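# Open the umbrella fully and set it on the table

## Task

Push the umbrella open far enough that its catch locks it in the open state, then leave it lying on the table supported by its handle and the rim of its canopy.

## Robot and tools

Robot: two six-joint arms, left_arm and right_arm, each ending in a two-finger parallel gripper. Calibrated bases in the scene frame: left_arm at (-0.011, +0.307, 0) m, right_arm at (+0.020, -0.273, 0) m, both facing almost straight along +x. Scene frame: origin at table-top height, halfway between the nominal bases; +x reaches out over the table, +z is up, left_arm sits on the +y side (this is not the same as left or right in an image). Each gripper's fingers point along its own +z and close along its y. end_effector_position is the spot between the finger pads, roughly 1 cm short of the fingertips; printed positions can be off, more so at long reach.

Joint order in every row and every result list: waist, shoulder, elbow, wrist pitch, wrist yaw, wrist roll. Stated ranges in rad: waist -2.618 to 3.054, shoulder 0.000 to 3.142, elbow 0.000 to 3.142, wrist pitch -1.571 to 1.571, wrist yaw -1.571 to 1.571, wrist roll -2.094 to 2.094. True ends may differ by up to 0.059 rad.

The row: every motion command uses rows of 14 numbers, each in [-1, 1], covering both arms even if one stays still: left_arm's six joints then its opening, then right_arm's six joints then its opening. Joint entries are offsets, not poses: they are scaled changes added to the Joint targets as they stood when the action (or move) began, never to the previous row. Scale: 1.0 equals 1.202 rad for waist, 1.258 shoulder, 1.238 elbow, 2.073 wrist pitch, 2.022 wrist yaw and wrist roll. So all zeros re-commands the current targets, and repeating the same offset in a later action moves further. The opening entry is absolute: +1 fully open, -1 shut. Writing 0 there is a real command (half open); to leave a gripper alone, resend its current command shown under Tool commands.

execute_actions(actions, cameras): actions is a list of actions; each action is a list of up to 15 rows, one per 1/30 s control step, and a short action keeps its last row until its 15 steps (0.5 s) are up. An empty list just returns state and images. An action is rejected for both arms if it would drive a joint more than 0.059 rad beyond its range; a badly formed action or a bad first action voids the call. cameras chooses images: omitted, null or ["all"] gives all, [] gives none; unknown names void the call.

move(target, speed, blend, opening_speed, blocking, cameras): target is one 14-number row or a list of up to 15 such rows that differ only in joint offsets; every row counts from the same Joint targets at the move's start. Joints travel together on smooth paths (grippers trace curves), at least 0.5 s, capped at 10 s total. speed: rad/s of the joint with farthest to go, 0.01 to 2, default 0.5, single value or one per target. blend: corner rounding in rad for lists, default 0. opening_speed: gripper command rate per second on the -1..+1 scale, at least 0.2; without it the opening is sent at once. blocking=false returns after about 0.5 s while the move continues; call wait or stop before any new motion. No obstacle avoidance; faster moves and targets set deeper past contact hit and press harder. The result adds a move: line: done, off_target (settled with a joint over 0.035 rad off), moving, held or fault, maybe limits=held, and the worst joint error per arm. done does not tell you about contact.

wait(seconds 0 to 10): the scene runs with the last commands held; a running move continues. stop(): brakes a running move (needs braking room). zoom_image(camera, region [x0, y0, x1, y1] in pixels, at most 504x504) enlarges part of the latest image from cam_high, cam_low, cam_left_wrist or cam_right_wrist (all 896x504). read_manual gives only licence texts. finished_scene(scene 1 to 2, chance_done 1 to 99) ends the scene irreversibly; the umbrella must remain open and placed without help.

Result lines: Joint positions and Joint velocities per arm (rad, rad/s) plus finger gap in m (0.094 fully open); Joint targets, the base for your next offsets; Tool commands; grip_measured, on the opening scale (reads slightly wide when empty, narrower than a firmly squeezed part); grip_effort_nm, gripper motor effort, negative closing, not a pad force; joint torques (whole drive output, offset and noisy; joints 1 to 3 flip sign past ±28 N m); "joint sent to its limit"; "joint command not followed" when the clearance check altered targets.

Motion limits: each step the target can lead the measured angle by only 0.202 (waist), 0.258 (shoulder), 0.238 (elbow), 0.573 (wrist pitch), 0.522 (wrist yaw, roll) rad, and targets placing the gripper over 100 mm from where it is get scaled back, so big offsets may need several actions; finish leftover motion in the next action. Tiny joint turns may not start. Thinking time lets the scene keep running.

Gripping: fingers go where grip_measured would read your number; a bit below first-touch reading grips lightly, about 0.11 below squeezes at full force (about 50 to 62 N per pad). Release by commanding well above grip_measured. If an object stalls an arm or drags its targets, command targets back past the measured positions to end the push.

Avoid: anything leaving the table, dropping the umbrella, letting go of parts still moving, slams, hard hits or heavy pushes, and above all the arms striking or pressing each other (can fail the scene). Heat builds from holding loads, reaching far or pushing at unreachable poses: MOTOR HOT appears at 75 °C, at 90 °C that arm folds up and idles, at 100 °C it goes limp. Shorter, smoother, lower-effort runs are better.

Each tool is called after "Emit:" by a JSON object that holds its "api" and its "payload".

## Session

Scene 1 done. Now look at scene 2.

Emit:
{"api": "execute_actions", "payload": {"actions": []}}

Scene clock: 0.00 s.
left_arm: end_effector_position=(+0.5959, +0.4043, +0.2207) grip_measured=+1.000 grip_effort_nm=n/a end_effector_quat_wxyz=(+0.654, +0.378, +0.634, -0.163) | right_arm: end_effector_position=(+0.1480, -0.4587, +0.1654) grip_measured=+1.000 grip_effort_nm=n/a end_effector_quat_wxyz=(+0.072, +0.916, +0.386, -0.084)
Joint names: [waist, shoulder, elbow, wrist pitch, wrist yaw, wrist roll]
Joint positions: left_arm=[0.458 2.394 1.981 0.157 1.203 0.533 0.094] | right_arm=[-0.875 1.318 1.218 -1.393 0.208 1.528 0.094]
Joint velocities: left_arm=[0.007 0.002 0.002 0.007 -0.095 -0.007 0] | right_arm=[-0.002 -0.002 0.012 0.007 -0.037 0.037 0]
Joint torques (N m): no reading
Motor temperatures (°C): left_arm=[34 34 38 35 32 31 31] | right_arm=[34 33 34 33 33 34 34]
Heat: left arm: 38 °C; right arm: 34 °C.
Joint targets: left_arm=[0.458 2.391 1.986 0.144 1.208 0.531] | right_arm=[-0.875 1.313 1.224 -1.399 0.218 1.527]
Tool commands: left_gripper/opening=+1.0 right_gripper/opening=+1.0

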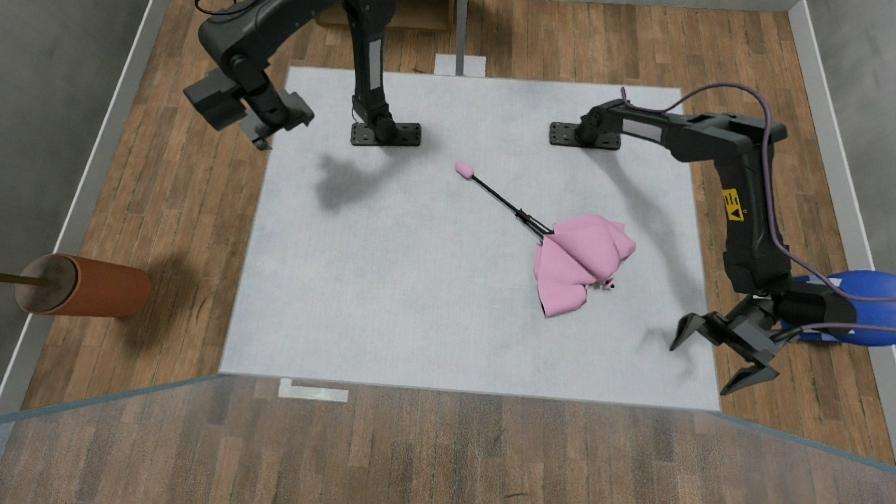

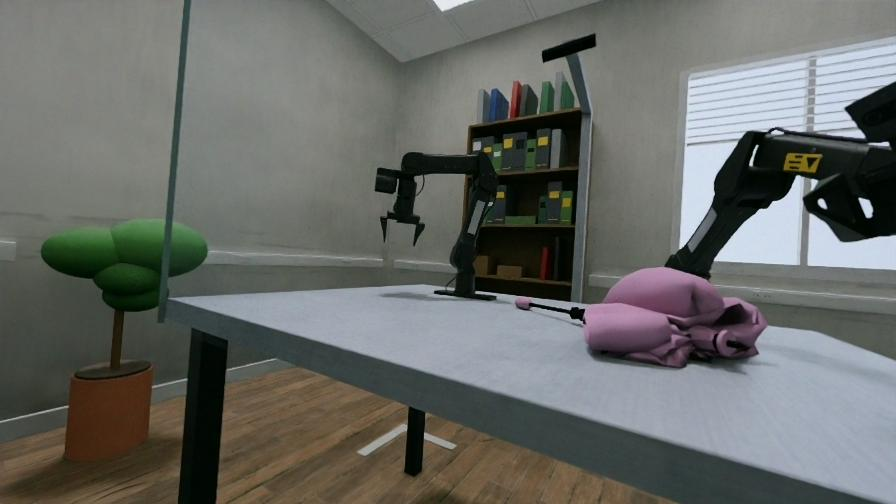

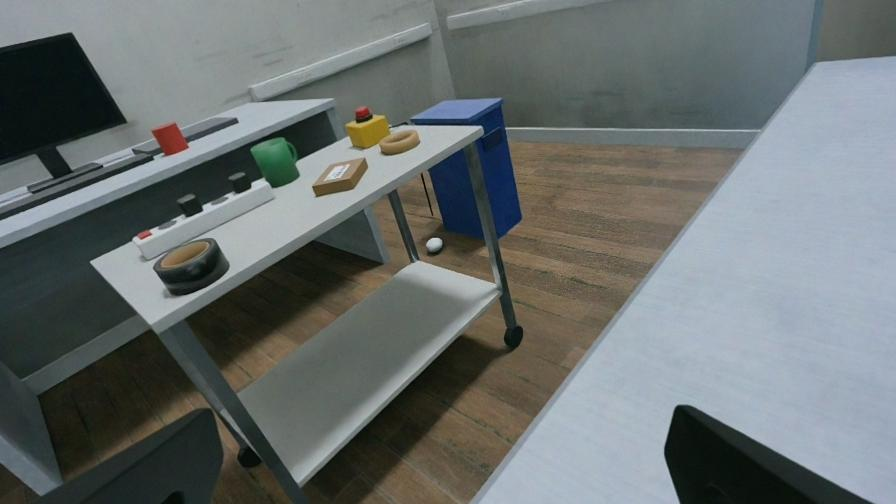

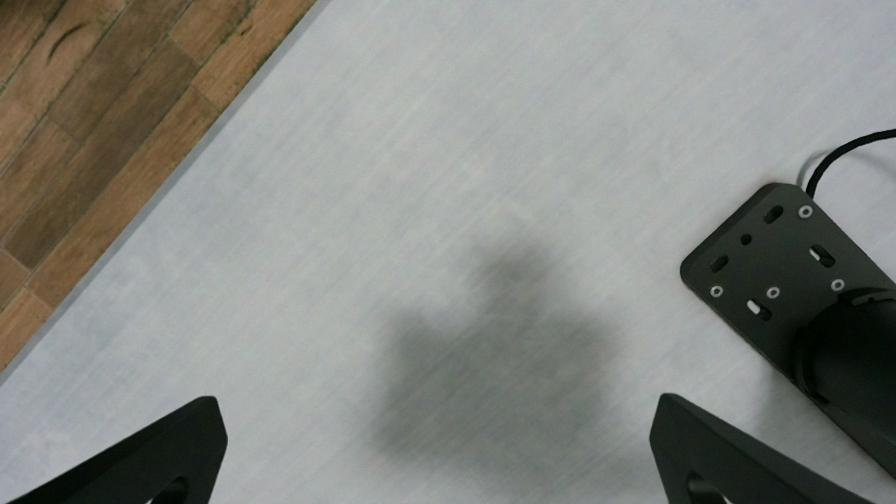

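Emit:
{"api": "zoom_image", "payload": {"camera": "cam_high", "region": [440, 140, 664, 340]}}

Emit:
{"api": "zoom_image", "payload": {"camera": "cam_low", "region": [490, 240, 790, 380]}}

Scaled by 2.250 from the camera's 896x504 image, which has a finer 1280x720 frame.

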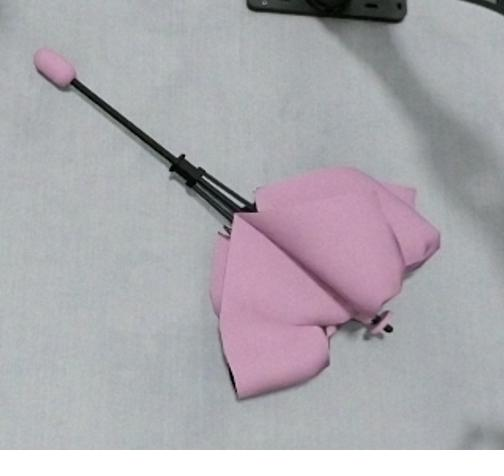

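Scaled by 1.680 from the camera's 896x504 image, which has a finer 1280x720 frame.

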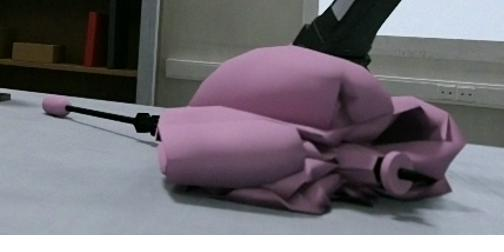

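Emit:
{"api": "move", "payload": {"target": [[0.0698, -0.0731, 0.0234, -0.7566, -0.2226, -0.3556, -0.2, 0, 0, 0, 0, 0, 0, 1.0]], "speed": 1.0, "cameras": ["cam_high", "cam_left_wrist"]}}

Scene clock: 13.20 s.
left_arm: end_effector_position=(+0.4102, +0.4035, +0.0870) grip_measured=-0.199 grip_effort_nm=-0.081 end_effector_quat_wxyz=(-0.028, -0.348, +0.858, -0.376) | right_arm: end_effector_position=(+0.1480, -0.4587, +0.1654) grip_measured=+1.000 grip_effort_nm=-0.037 end_effector_quat_wxyz=(+0.072, +0.916, +0.386, -0.084)
Joint names: [waist, shoulder, elbow, wrist pitch, wrist yaw, wrist roll]
Joint positions: left_arm=[0.536 2.332 1.988 -1.417 0.754 -0.186 0.038] | right_arm=[-0.875 1.318 1.218 -1.393 0.208 1.528 0.094]
Joint velocities: left_arm=[-0.007 -0.012 -0.002 -0.037 -0.037 -0.066 -0.001] | right_arm=[0.002 -0.012 0.002 -0.007 -0.066 0.022 0]
Joint torques (N m): left_arm=[0.53 -13.26 8.23 0.03 0.42 0.03] | right_arm=[0.02 -3.74 6.89 0.46 0.24 0.01]
Motor temperatures (°C): left_arm=[34 38 40 36 32 31 31] | right_arm=[34 33 34 33 33 34 34]
Heat: left arm: 40 °C; right arm: 34 °C.
Joint targets: left_arm=[0.541 2.299 2.015 -1.424 0.758 -0.188] | right_arm=[-0.875 1.313 1.224 -1.399 0.218 1.527]
move: done
Images, in order (width x height): cam_high 896x504, cam_left_wrist 896x504.

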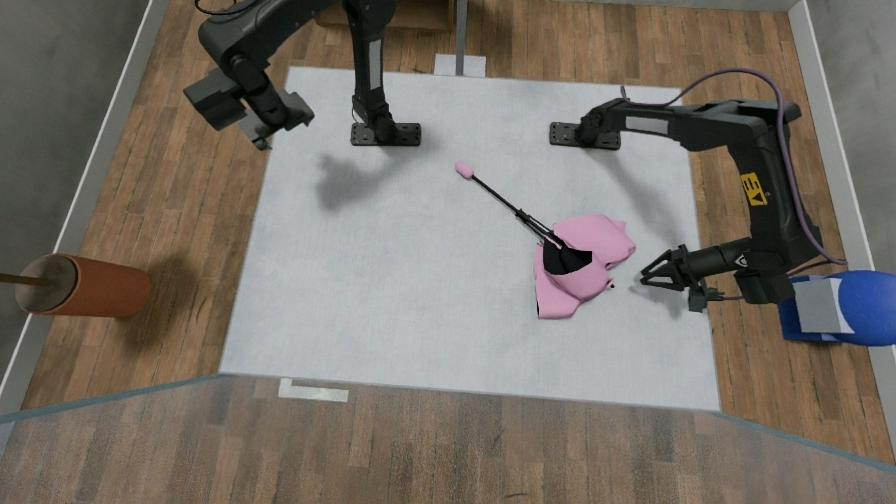

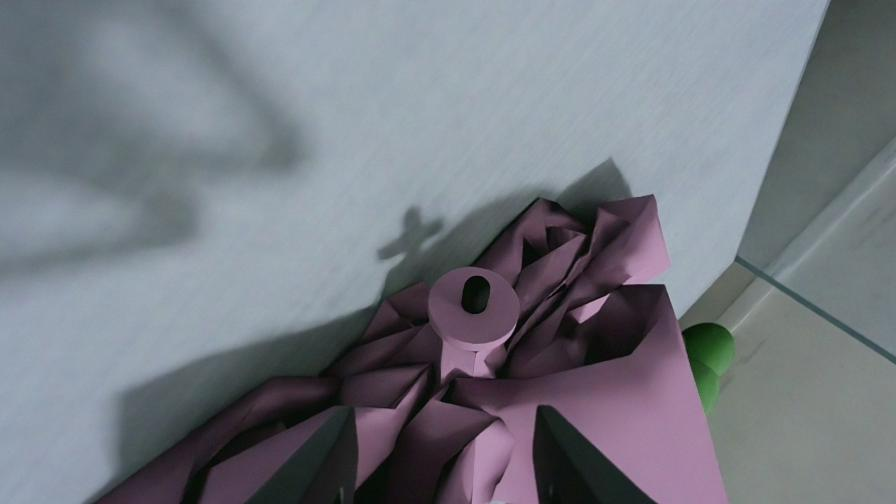

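Emit:
{"api": "zoom_image", "payload": {"camera": "cam_left_wrist", "region": [370, 200, 590, 420]}}

Scaled by 2.291 from the camera's 896x504 image, which has a finer 1280x720 frame.

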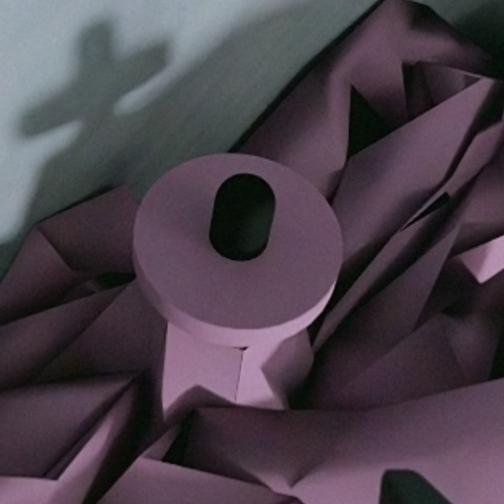

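Emit:
{"api": "move", "payload": {"target": [[-0.0591, -0.0223, -0.0994, 0.0777, 0.0054, -0.047, -0.2, 0, 0, 0, 0, 0, 0, 1.0]], "speed": 0.5, "cameras": ["cam_left_wrist"]}}

Emit:
{"api": "zoom_image", "payload": {"camera": "cam_left_wrist", "region": [340, 240, 560, 460]}}

Scene clock: 40.67 s.
left_arm: end_effector_position=(+0.4251, +0.3789, +0.0763) grip_measured=-0.199 grip_effort_nm=-0.085 end_effector_quat_wxyz=(-0.018, -0.346, +0.862, -0.371) | right_arm: end_effector_position=(+0.1480, -0.4587, +0.1654) grip_measured=+1.000 grip_effort_nm=-0.032 end_effector_quat_wxyz=(+0.072, +0.916, +0.386, -0.084)
Joint names: [waist, shoulder, elbow, wrist pitch, wrist yaw, wrist roll]
Joint positions: left_arm=[0.467 2.304 1.907 -1.275 0.755 -0.281 0.038] | right_arm=[-0.875 1.318 1.218 -1.393 0.208 1.528 0.094]
Joint velocities: left_arm=[0.002 0.002 -0.017 -0.095 0.066 -0.037 0] | right_arm=[-0.002 0.002 -0.012 -0.007 -0.007 -0.051 0]
Joint torques (N m): left_arm=[0.31 -13.16 4.93 0.43 0.53 0.03] | right_arm=[0.02 -3.71 6.87 0.45 0.25 0.01]
Motor temperatures (°C): left_arm=[34 41 41 35 32 31 31] | right_arm=[34 33 35 33 33 34 34]
Heat: left arm: 41 °C; right arm: 35 °C.
Joint targets: left_arm=[0.470 2.271 1.892 -1.263 0.769 -0.283] | right_arm=[-0.875 1.313 1.224 -1.399 0.218 1.527]
move: done
Images, in order (width x height): cam_left_wrist 896x504.

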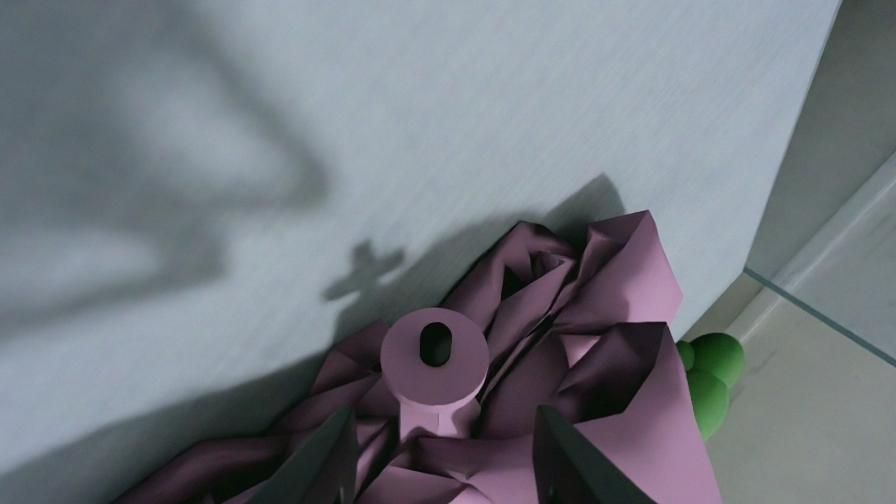

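Scaled by 2.291 from the camera's 896x504 image, which has a finer 1280x720 frame.

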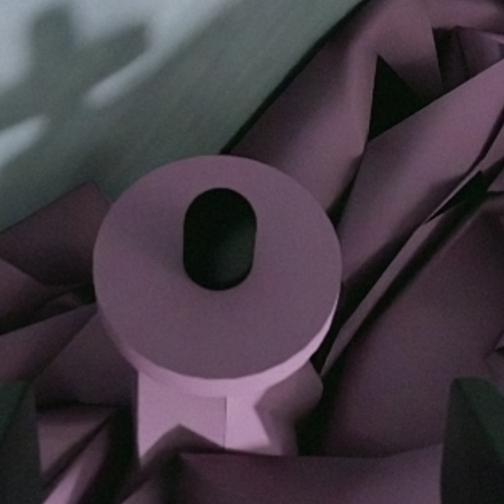

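Emit:
{"api": "move", "payload": {"target": [[-0.0288, -0.0202, -0.0955, 0.0601, 0.0019, -0.0241, -0.2, 0, 0, 0, 0, 0, 0, 1.0]], "speed": 0.4, "cameras": ["cam_left_wrist"]}}

Emit:
{"api": "zoom_image", "payload": {"camera": "cam_left_wrist", "region": [340, 280, 564, 504]}}

Scene clock: 53.37 s.
left_arm: end_effector_position=(+0.4241, +0.3649, +0.0574) grip_measured=-0.199 grip_effort_nm=-0.081 end_effector_quat_wxyz=(-0.017, -0.349, +0.861, -0.370) | right_arm: end_effector_position=(+0.1480, -0.4587, +0.1654) grip_measured=+1.000 grip_effort_nm=-0.032 end_effector_quat_wxyz=(+0.072, +0.916, +0.386, -0.084)
Joint names: [waist, shoulder, elbow, wrist pitch, wrist yaw, wrist roll]
Joint positions: left_arm=[0.439 2.279 1.789 -1.15 0.757 -0.33 0.038] | right_arm=[-0.875 1.318 1.218 -1.393 0.208 1.528 0.094]
Joint velocities: left_arm=[-0.007 0.002 -0.012 0.007 -0.051 -0.007 0] | right_arm=[-0.002 -0.017 0.007 -0.007 0.007 -0.081 0]
Joint torques (N m): left_arm=[-0.28 -13 4.88 0.48 0.55 0.04] | right_arm=[0.05 -3.81 6.84 0.44 0.26 0.01]
Motor temperatures (°C): left_arm=[34 41 40 35 32 31 31] | right_arm=[34 33 35 33 33 34 34]
Heat: left arm: 41 °C; right arm: 35 °C.
Joint targets: left_arm=[0.436 2.246 1.773 -1.139 0.773 -0.332] | right_arm=[-0.875 1.313 1.224 -1.399 0.218 1.527]
move: done
Images, in order (width x height): cam_left_wrist 896x504.

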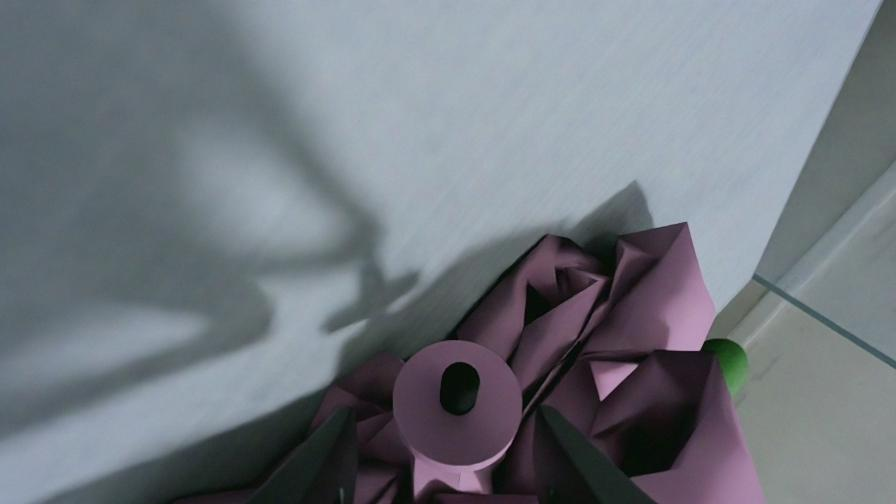

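Scaled by 2.250 from the camera's 896x504 image, which has a finer 1280x720 frame.

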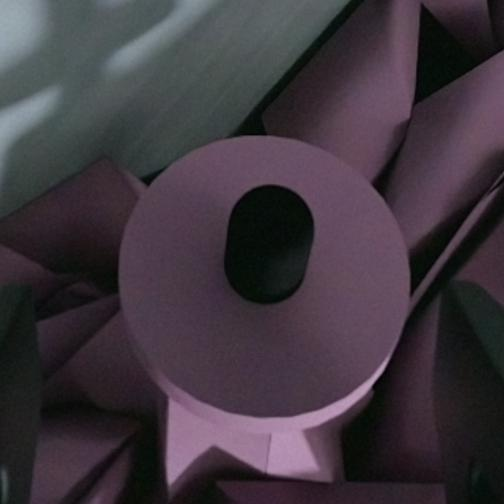

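Emit:
{"api": "move", "payload": {"target": [[-0.0216, 0.02, -0.0113, 0.027, 0.0, -0.0173, -0.2, 0, 0, 0, 0, 0, 0, 1.0]], "speed": 0.3, "cameras": ["cam_left_wrist"]}}

Emit:
{"api": "zoom_image", "payload": {"camera": "cam_left_wrist", "region": [340, 280, 564, 504]}}

Scene clock: 66.50 s.
left_arm: end_effector_position=(+0.4329, +0.3573, +0.0542) grip_measured=-0.199 grip_effort_nm=-0.081 end_effector_quat_wxyz=(-0.007, -0.346, +0.862, -0.370) | right_arm: end_effector_position=(+0.1480, -0.4587, +0.1654) grip_measured=+1.000 grip_effort_nm=-0.032 end_effector_quat_wxyz=(+0.072, +0.916, +0.386, -0.084)
Joint names: [waist, shoulder, elbow, wrist pitch, wrist yaw, wrist roll]
Joint positions: left_arm=[0.415 2.279 1.777 -1.094 0.757 -0.364 0.038] | right_arm=[-0.875 1.318 1.218 -1.393 0.208 1.528 0.094]
Joint velocities: left_arm=[-0.002 0.002 0.012 0.066 -0.007 0.007 0.001] | right_arm=[0.017 0.002 -0.022 -0.007 0.095 -0.095 0]
Joint torques (N m): left_arm=[-0.4 -11.08 4.79 0.53 0.54 0.03] | right_arm=[-0.01 -3.77 6.91 0.45 0.26 0.02]
Motor temperatures (°C): left_arm=[34 41 39 34 32 31 31] | right_arm=[34 33 35 33 33 34 34]
Heat: left arm: 41 °C; right arm: 35 °C.
Joint targets: left_arm=[0.410 2.271 1.760 -1.083 0.772 -0.366] | right_arm=[-0.875 1.313 1.224 -1.399 0.218 1.527]
move: done
Images, in order (width x height): cam_left_wrist 896x504.

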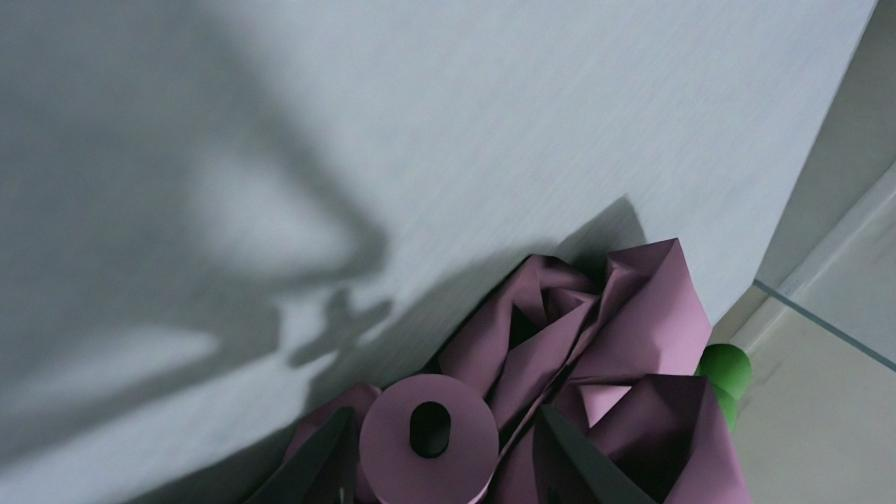

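Scaled by 2.250 from the camera's 896x504 image, which has a finer 1280x720 frame.

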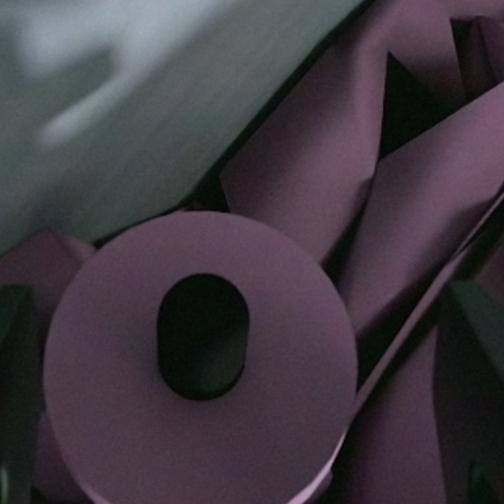

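Emit:
{"api": "move", "payload": {"target": [[0.0, 0.0207, 0.0, 0.0, 0.0, 0.0, -0.2, 0, 0, 0, 0, 0, 0, 1.0]], "speed": 0.3, "cameras": ["cam_left_wrist"]}}

Emit:
{"api": "zoom_image", "payload": {"camera": "cam_left_wrist", "region": [340, 280, 564, 504]}}

Scene clock: 73.87 s.
left_arm: end_effector_position=(+0.4331, +0.3574, +0.0542) grip_measured=-0.199 grip_effort_nm=-0.081 end_effector_quat_wxyz=(-0.007, -0.346, +0.862, -0.370) | right_arm: end_effector_position=(+0.1480, -0.4587, +0.1654) grip_measured=+1.000 grip_effort_nm=-0.032 end_effector_quat_wxyz=(+0.072, +0.916, +0.386, -0.084)
Joint names: [waist, shoulder, elbow, wrist pitch, wrist yaw, wrist roll]
Joint positions: left_arm=[0.415 2.279 1.777 -1.093 0.757 -0.365 0.038] | right_arm=[-0.875 1.318 1.218 -1.393 0.208 1.528 0.094]
Joint velocities: left_arm=[0.017 0.007 -0.007 0.022 -0.037 -0.051 0.001] | right_arm=[0.012 -0.007 -0.002 0.022 0.037 0.022 0]
Joint torques (N m): left_arm=[-0.4 -9.21 4.81 0.53 0.54 0.03] | right_arm=[0.05 -3.75 6.89 0.45 0.25 0.02]
Motor temperatures (°C): left_arm=[34 40 39 34 32 31 31] | right_arm=[34 33 35 33 33 34 34]
Heat: left arm: 40 °C; right arm: 35 °C.
Joint targets: left_arm=[0.410 2.297 1.760 -1.083 0.772 -0.367] | right_arm=[-0.875 1.313 1.224 -1.399 0.218 1.527]
move: done
Images, in order (width x height): cam_left_wrist 896x504.

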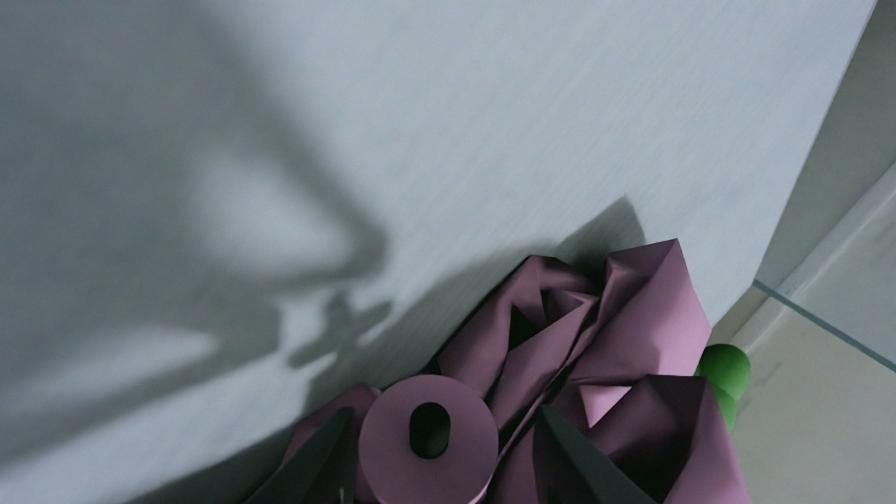

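Scaled by 2.250 from the camera's 896x504 image, which has a finer 1280x720 frame.

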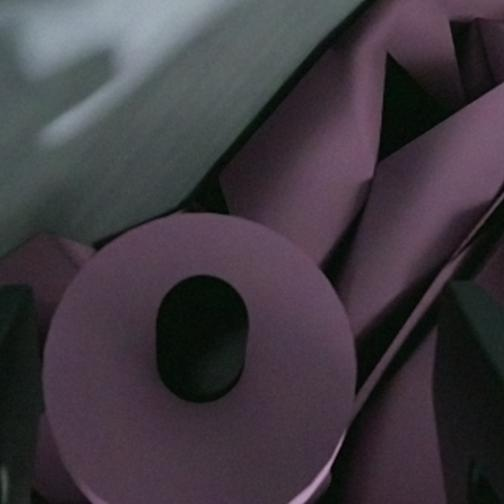

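Emit:
{"api": "move", "payload": {"target": [[0.0, 0.0215, 0.0, 0.0, 0.0, 0.0, -0.2, 0, 0, 0, 0, 0, 0, 1.0]], "speed": 0.3, "cameras": ["cam_left_wrist"]}}

Emit:
{"api": "zoom_image", "payload": {"camera": "cam_left_wrist", "region": [340, 280, 564, 504]}}

Scene clock: 77.63 s.
left_arm: end_effector_position=(+0.4319, +0.3568, +0.0459) grip_measured=-0.199 grip_effort_nm=-0.085 end_effector_quat_wxyz=(-0.016, -0.350, +0.861, -0.370) | right_arm: end_effector_position=(+0.1480, -0.4587, +0.1654) grip_measured=+1.000 grip_effort_nm=-0.032 end_effector_quat_wxyz=(+0.072, +0.916, +0.386, -0.084)
Joint names: [waist, shoulder, elbow, wrist pitch, wrist yaw, wrist roll]
Joint positions: left_arm=[0.415 2.299 1.777 -1.093 0.758 -0.365 0.038] | right_arm=[-0.875 1.318 1.218 -1.393 0.208 1.528 0.094]
Joint velocities: left_arm=[0.002 0.012 -0.027 -0.037 -0.051 0.051 -0.001] | right_arm=[-0.012 0.007 0.002 -0.037 0.022 -0.007 0]
Joint torques (N m): left_arm=[-0.42 -8.76 4.66 0.5 0.54 0.03] | right_arm=[0.02 -3.75 6.9 0.44 0.25 0]
Motor temperatures (°C): left_arm=[34 40 39 34 32 31 31] | right_arm=[34 33 35 33 33 34 34]
Heat: left arm: 40 °C; right arm: 35 °C.
Joint targets: left_arm=[0.410 2.324 1.760 -1.083 0.772 -0.366] | right_arm=[-0.875 1.313 1.224 -1.399 0.218 1.527]
move: done
Images, in order (width x height): cam_left_wrist 896x504.

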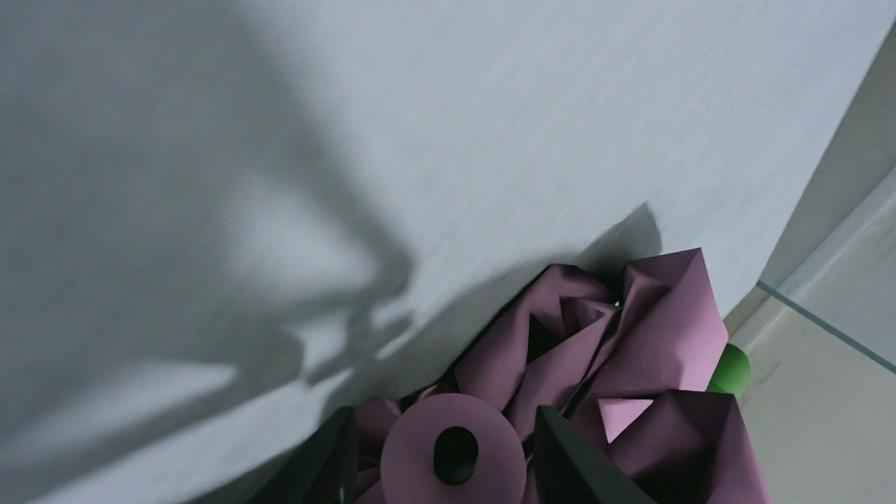

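Scaled by 2.250 from the camera's 896x504 image, which has a finer 1280x720 frame.

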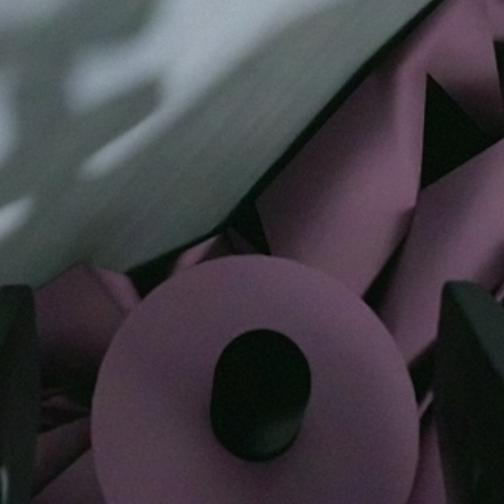

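Emit:
{"api": "move", "payload": {"target": [[0.0, 0.0, 0.0, 0.0, 0.0, 0.0, -1.0, 0, 0, 0, 0, 0, 0, 1.0]], "speed": 0.3, "opening_speed": 0.4, "cameras": ["cam_left_wrist"]}}

Emit:
{"api": "zoom_image", "payload": {"camera": "cam_left_wrist", "region": [340, 280, 564, 504]}}

Scene clock: 83.20 s.
left_arm: end_effector_position=(+0.4324, +0.3564, +0.0465) grip_measured=-0.876 grip_effort_nm=-1.028 end_effector_quat_wxyz=(-0.015, -0.349, +0.860, -0.372) | right_arm: end_effector_position=(+0.1480, -0.4587, +0.1654) grip_measured=+1.000 grip_effort_nm=-0.032 end_effector_quat_wxyz=(+0.072, +0.916, +0.386, -0.084)
Joint names: [waist, shoulder, elbow, wrist pitch, wrist yaw, wrist roll]
Joint positions: left_arm=[0.415 2.299 1.777 -1.091 0.763 -0.365 0.006] | right_arm=[-0.875 1.318 1.218 -1.393 0.208 1.528 0.094]
Joint velocities: left_arm=[-0.007 -0.022 -0.002 0.037 0.022 0.051 0] | right_arm=[0.002 0.002 0.012 -0.022 -0.037 0.007 0]
Joint torques (N m): left_arm=[-0.39 -8.8 4.74 0.49 0.5 0.03] | right_arm=[-0.02 -3.77 6.86 0.45 0.26 0.02]
Motor temperatures (°C): left_arm=[34 40 39 34 32 31 31] | right_arm=[34 33 35 33 33 34 34]
Heat: left arm: 40 °C; right arm: 35 °C.
Joint targets: left_arm=[0.410 2.324 1.760 -1.083 0.773 -0.366] | right_arm=[-0.875 1.313 1.224 -1.399 0.218 1.527]
move: done
Images, in order (width x height): cam_left_wrist 896x504.

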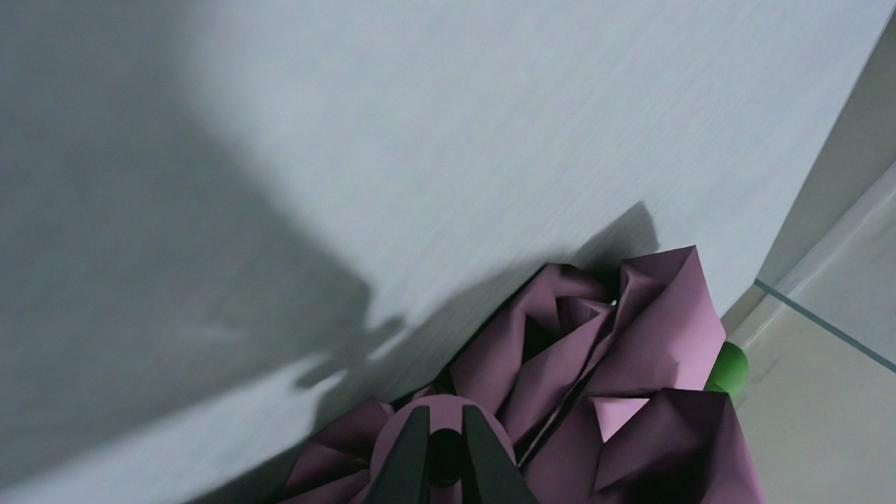

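Scaled by 2.250 from the camera's 896x504 image, which has a finer 1280x720 frame.

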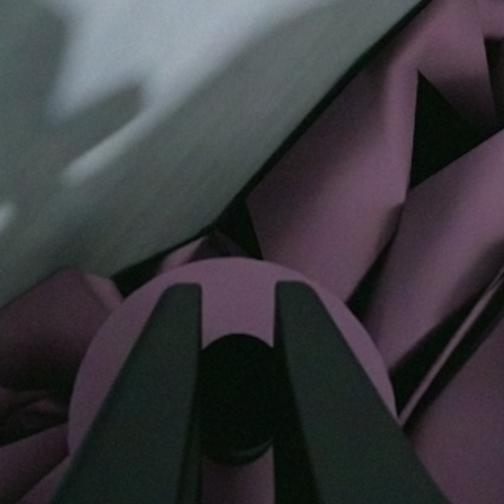

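Emit:
{"api": "move", "payload": {"target": [[-0.0383, -0.285, -0.09, 0.0048, 0.0084, 0.0119, -1.0, 0, 0, 0, 0, 0, 0, 1.0], [-0.2388, -0.625, -0.193, 0.0844, -0.0613, -0.1078, -1.0, 0, 0, 0, 0, 0, 0, 1.0]], "speed": 0.4, "blend": 0.1}}

Scene clock: 110.43 s.
left_arm: end_effector_position=(+0.3839, +0.2411, +0.2630) grip_measured=-0.877 grip_effort_nm=-1.033 end_effector_quat_wxyz=(+0.212, -0.209, +0.886, -0.356) | right_arm: end_effector_position=(+0.1480, -0.4587, +0.1654) grip_measured=+1.000 grip_effort_nm=-0.037 end_effector_quat_wxyz=(+0.072, +0.916, +0.386, -0.084)
Joint names: [waist, shoulder, elbow, wrist pitch, wrist yaw, wrist roll]
Joint positions: left_arm=[0.125 1.556 1.534 -0.93 0.632 -0.573 0.006] | right_arm=[-0.875 1.318 1.218 -1.393 0.208 1.528 0.094]
Joint velocities: left_arm=[0.012 0.012 0.022 0.007 -0.022 -0.051 0.001] | right_arm=[-0.007 -0.002 -0.002 -0.095 -0.022 -0.051 0]
Joint torques (N m): left_arm=[-0.14 -7.31 6.11 1.82 0.43 -0.07] | right_arm=[0.03 -3.74 6.9 0.45 0.26 0.03]
Motor temperatures (°C): left_arm=[34 39 39 34 32 31 32] | right_arm=[34 33 35 33 33 34 34]
Heat: left arm: 39 °C; right arm: 35 °C.
Joint targets: left_arm=[0.123 1.538 1.521 -0.908 0.648 -0.584] | right_arm=[-0.875 1.313 1.224 -1.399 0.218 1.527]
move: done

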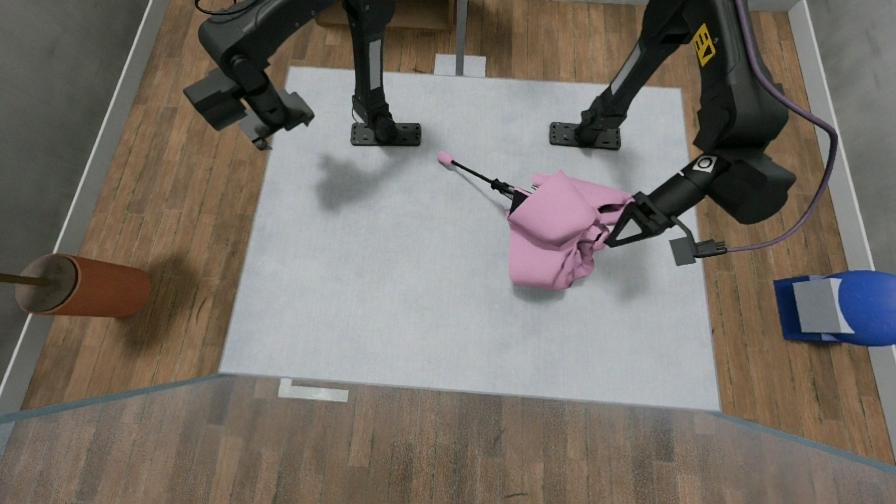

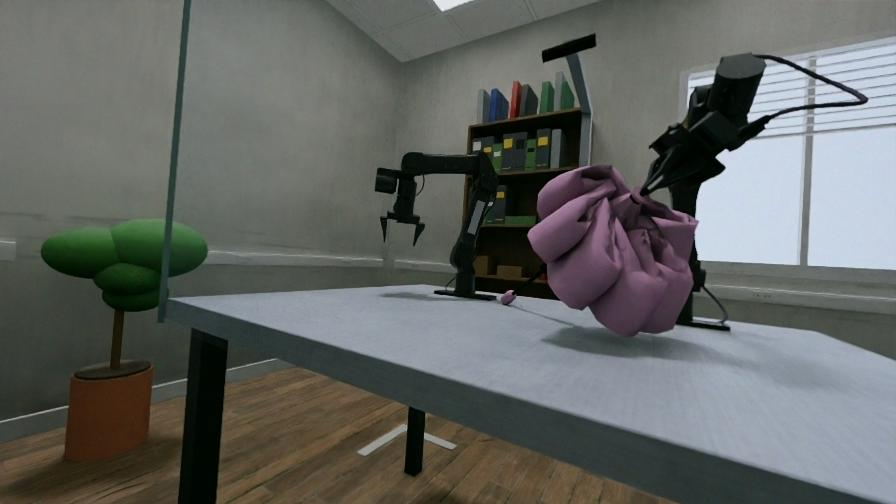

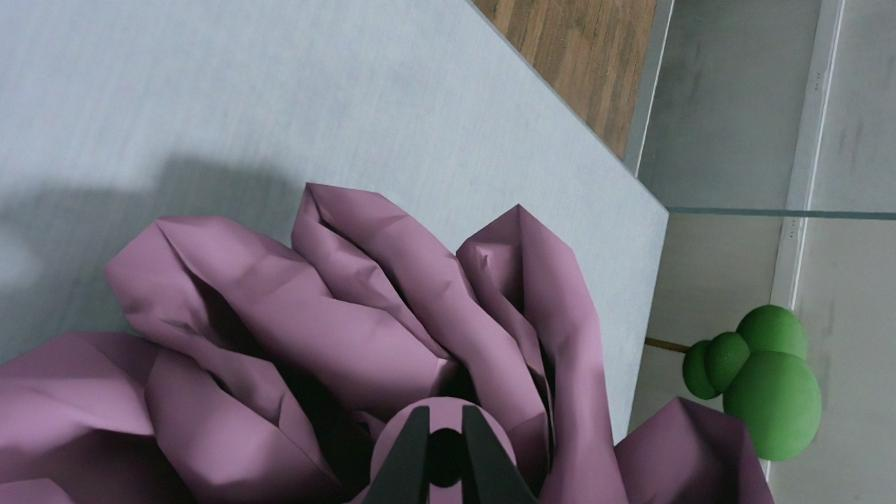

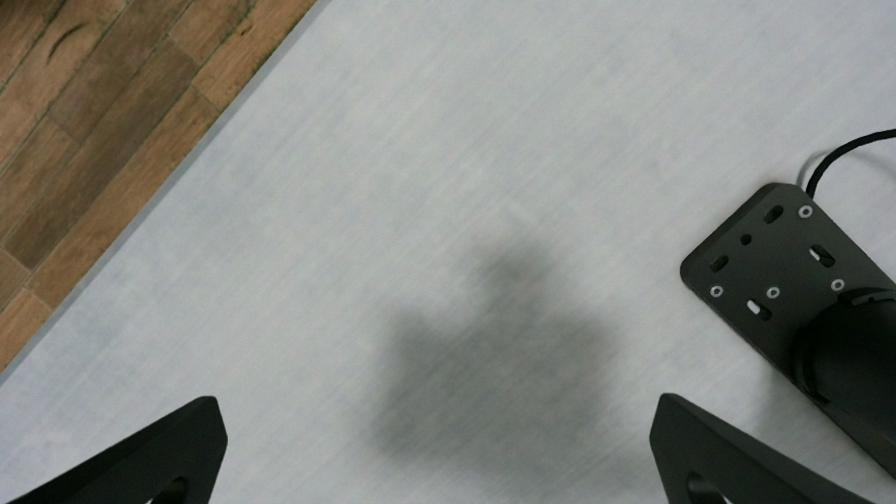

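Emit:
{"api": "move", "payload": {"target": [[-0.4235, -0.097, 0.1414, 0.0444, -0.2132, -0.1014, -1.0, 0, 0, 0, 0, 0, 0, 1.0]], "speed": 0.4, "cameras": ["cam_high", "cam_low"]}}

Scene clock: 120.80 s.
left_arm: end_effector_position=(+0.3480, +0.1077, +0.3500) grip_measured=-0.877 grip_effort_nm=-1.033 end_effector_quat_wxyz=(+0.318, -0.113, +0.879, -0.337) | right_arm: end_effector_position=(+0.1480, -0.4587, +0.1654) grip_measured=+1.000 grip_effort_nm=-0.032 end_effector_quat_wxyz=(+0.072, +0.916, +0.386, -0.084)
Joint names: [waist, shoulder, elbow, wrist pitch, wrist yaw, wrist roll]
Joint positions: left_arm=[-0.385 1.438 1.661 -0.848 0.225 -0.782 0.006] | right_arm=[-0.875 1.318 1.218 -1.393 0.208 1.528 0.094]
Joint velocities: left_arm=[-0.002 0.002 -0.022 0.081 -0.007 -0.051 -0.001] | right_arm=[-0.002 -0.007 -0.017 -0.11 0.022 -0.037 0]
Joint torques (N m): left_arm=[-0.05 -6.61 9.95 2.45 0 -0.04] | right_arm=[-0.01 -3.77 6.9 0.47 0.25 0.01]
Motor temperatures (°C): left_arm=[34 39 40 36 32 31 32] | right_arm=[34 33 35 33 33 34 34]
Heat: left arm: 40 °C; right arm: 35 °C.
Joint targets: left_arm=[-0.386 1.416 1.696 -0.816 0.218 -0.790] | right_arm=[-0.875 1.313 1.224 -1.399 0.218 1.527]
move: done
Images, in order (width x height): cam_high 896x504, cam_low 896x504.

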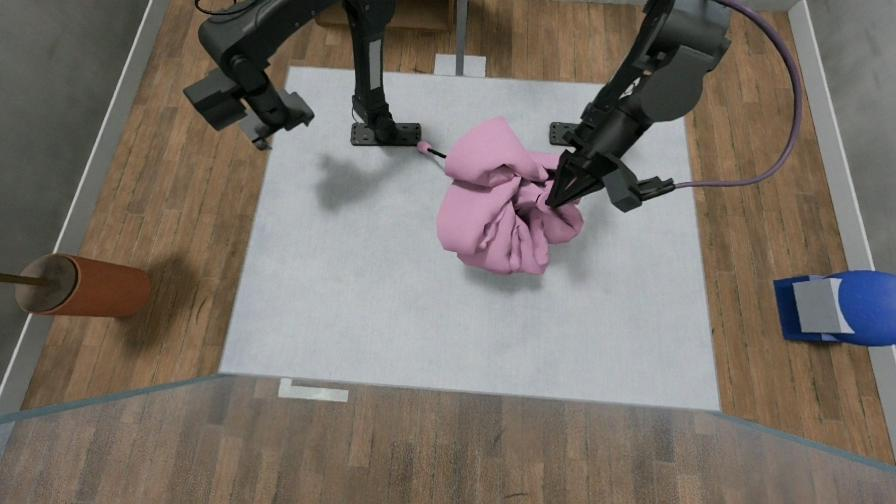

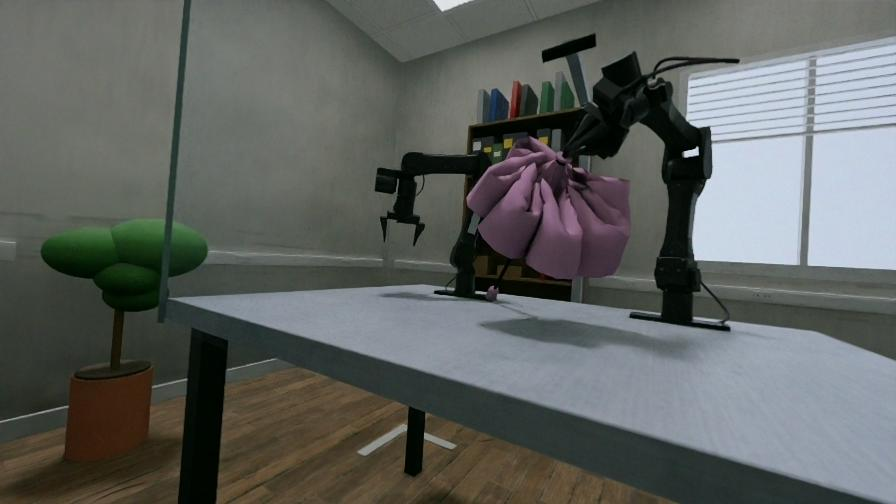

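Emit:
{"api": "move", "payload": {"target": [[0.0191, 0.1057, 0.2512, -0.0994, 0.0129, 0.0099, -1.0, 0, 0, 0, 0, 0, 0, 1.0]], "speed": 0.4, "cameras": ["cam_high", "cam_low"]}}

Scene clock: 159.30 s.
left_arm: end_effector_position=(+0.3529, +0.1123, +0.4006) grip_measured=-0.877 grip_effort_nm=-1.043 end_effector_quat_wxyz=(+0.330, -0.112, +0.874, -0.338) | right_arm: end_effector_position=(+0.1480, -0.4587, +0.1654) grip_measured=+1.000 grip_effort_nm=-0.032 end_effector_quat_wxyz=(+0.072, +0.916, +0.386, -0.084)
Joint names: [waist, shoulder, elbow, wrist pitch, wrist yaw, wrist roll]
Joint positions: left_arm=[-0.369 1.541 1.97 -1.033 0.227 -0.771 0.006] | right_arm=[-0.875 1.318 1.218 -1.393 0.208 1.528 0.094]
Joint velocities: left_arm=[0.007 0.012 0.012 0.007 -0.037 -0.007 0] | right_arm=[0.002 0.002 0.002 0.022 -0.007 0.022 0]
Joint torques (N m): left_arm=[0.57 -4.64 9.42 2.26 0.23 0.06] | right_arm=[0.03 -3.75 6.9 0.45 0.25 0.01]
Motor temperatures (°C): left_arm=[34 38 41 40 32 31 33] | right_arm=[34 33 35 33 33 34 34]
Heat: left arm: 41 °C; right arm: 35 °C.
Joint targets: left_arm=[-0.363 1.548 2.007 -1.022 0.244 -0.769] | right_arm=[-0.875 1.313 1.224 -1.399 0.218 1.527]
move: off_target (left_arm); left_arm: the elbow is farthest, 0.037 rad from its target
Images, in order (width x height): cam_high 896x504, cam_low 896x504.

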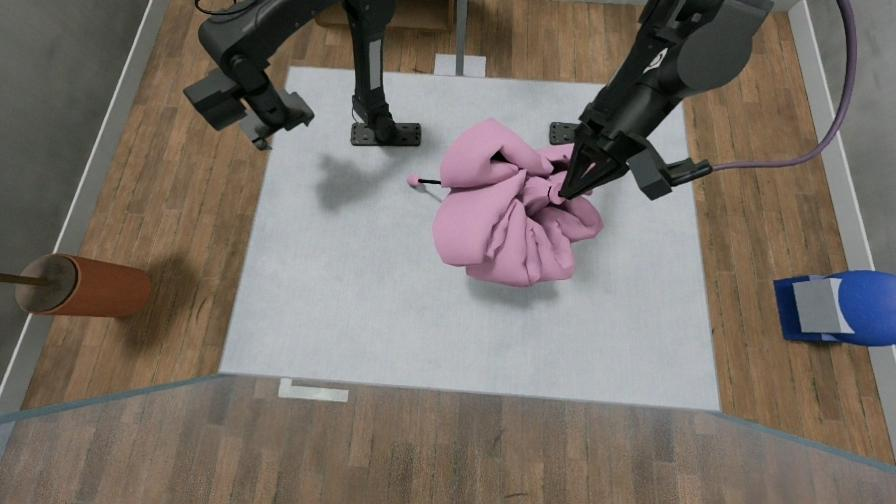

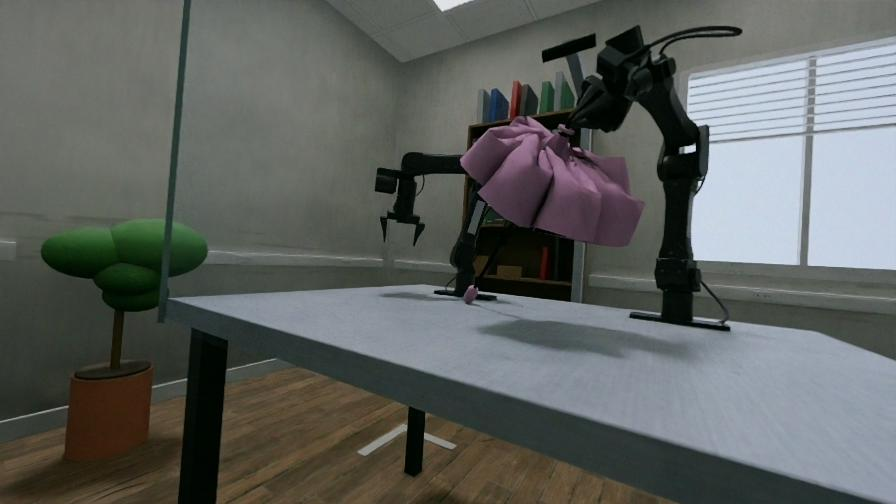

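Emit:
{"api": "move", "payload": {"target": [[-0.426, 0.1463, 0.2068, 0.0318, -0.2438, -0.0094, -1.0, 0, 0, 0, 0, 0, 0, 1.0]], "speed": 0.4, "cameras": ["cam_high", "cam_low"]}}

Scene clock: 166.87 s.
left_arm: end_effector_position=(+0.3087, -0.0298, +0.4413) grip_measured=-0.878 grip_effort_nm=-1.033 end_effector_quat_wxyz=(+0.418, -0.013, +0.848, -0.325) | right_arm: end_effector_position=(+0.1480, -0.4587, +0.1654) grip_measured=+1.000 grip_effort_nm=-0.032 end_effector_quat_wxyz=(+0.072, +0.916, +0.386, -0.084)
Joint names: [waist, shoulder, elbow, wrist pitch, wrist yaw, wrist roll]
Joint positions: left_arm=[-0.874 1.722 2.23 -0.976 -0.227 -0.789 0.006] | right_arm=[-0.875 1.318 1.218 -1.393 0.208 1.528 0.094]
Joint velocities: left_arm=[-0.007 0.012 -0.012 -0.081 -0.007 -0.095 0] | right_arm=[-0.017 0.002 -0.002 0.007 0.066 0.007 0]
Joint torques (N m): left_arm=[-0.08 -5.68 8.87 2.45 -0.29 0.04] | right_arm=[0.01 -3.74 6.91 0.45 0.25 0.02]
Motor temperatures (°C): left_arm=[34 37 41 41 32 31 33] | right_arm=[34 33 35 33 33 34 34]
Heat: left arm: 41 °C; right arm: 35 °C.
Joint targets: left_arm=[-0.875 1.733 2.263 -0.956 -0.249 -0.788] | right_arm=[-0.875 1.313 1.224 -1.399 0.218 1.527]
move: done
Images, in order (width x height): cam_high 896x504, cam_low 896x504.

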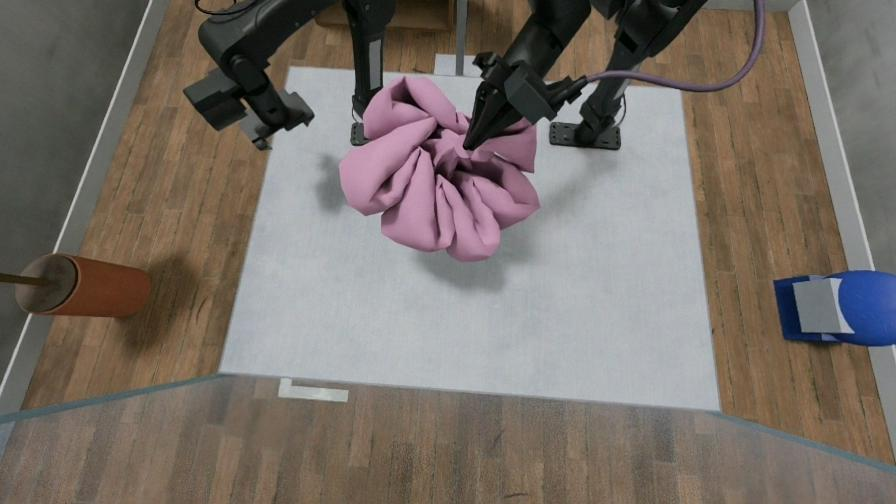

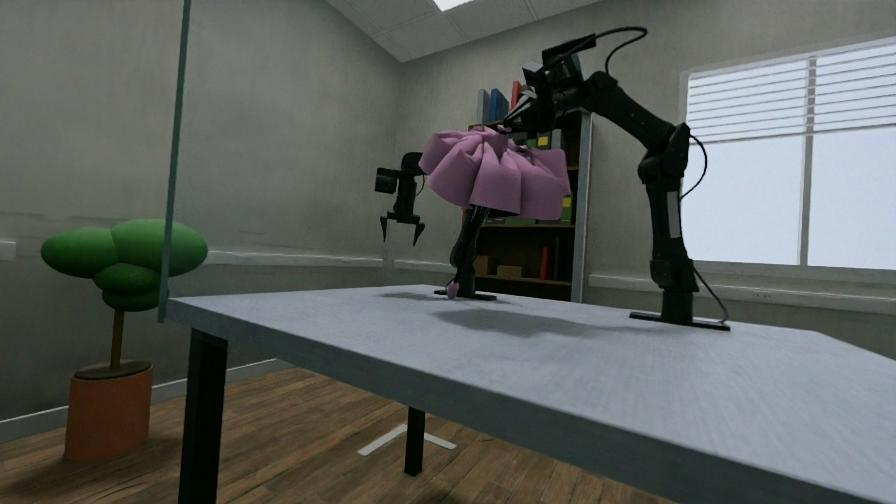

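Emit:
{"api": "zoom_image", "payload": {"camera": "cam_low", "region": [380, 180, 600, 340]}}

Emit:
{"api": "zoom_image", "payload": {"camera": "cam_high", "region": [320, 40, 560, 280]}}

Scaled by 2.291 from the camera's 896x504 image, which has a finer 1280x720 frame.

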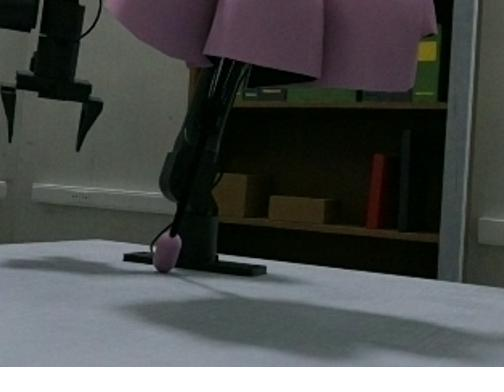

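Scaled by 2.100 from the camera's 896x504 image, which has a finer 1280x720 frame.

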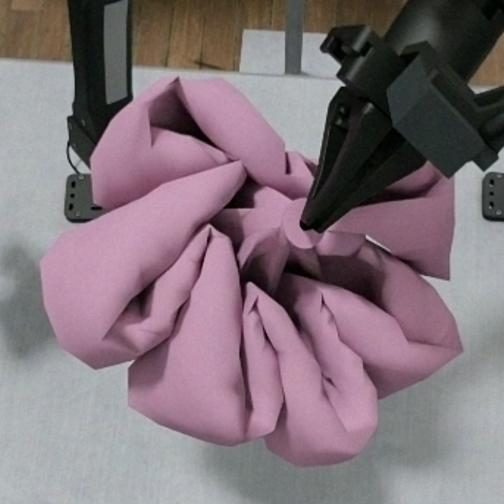

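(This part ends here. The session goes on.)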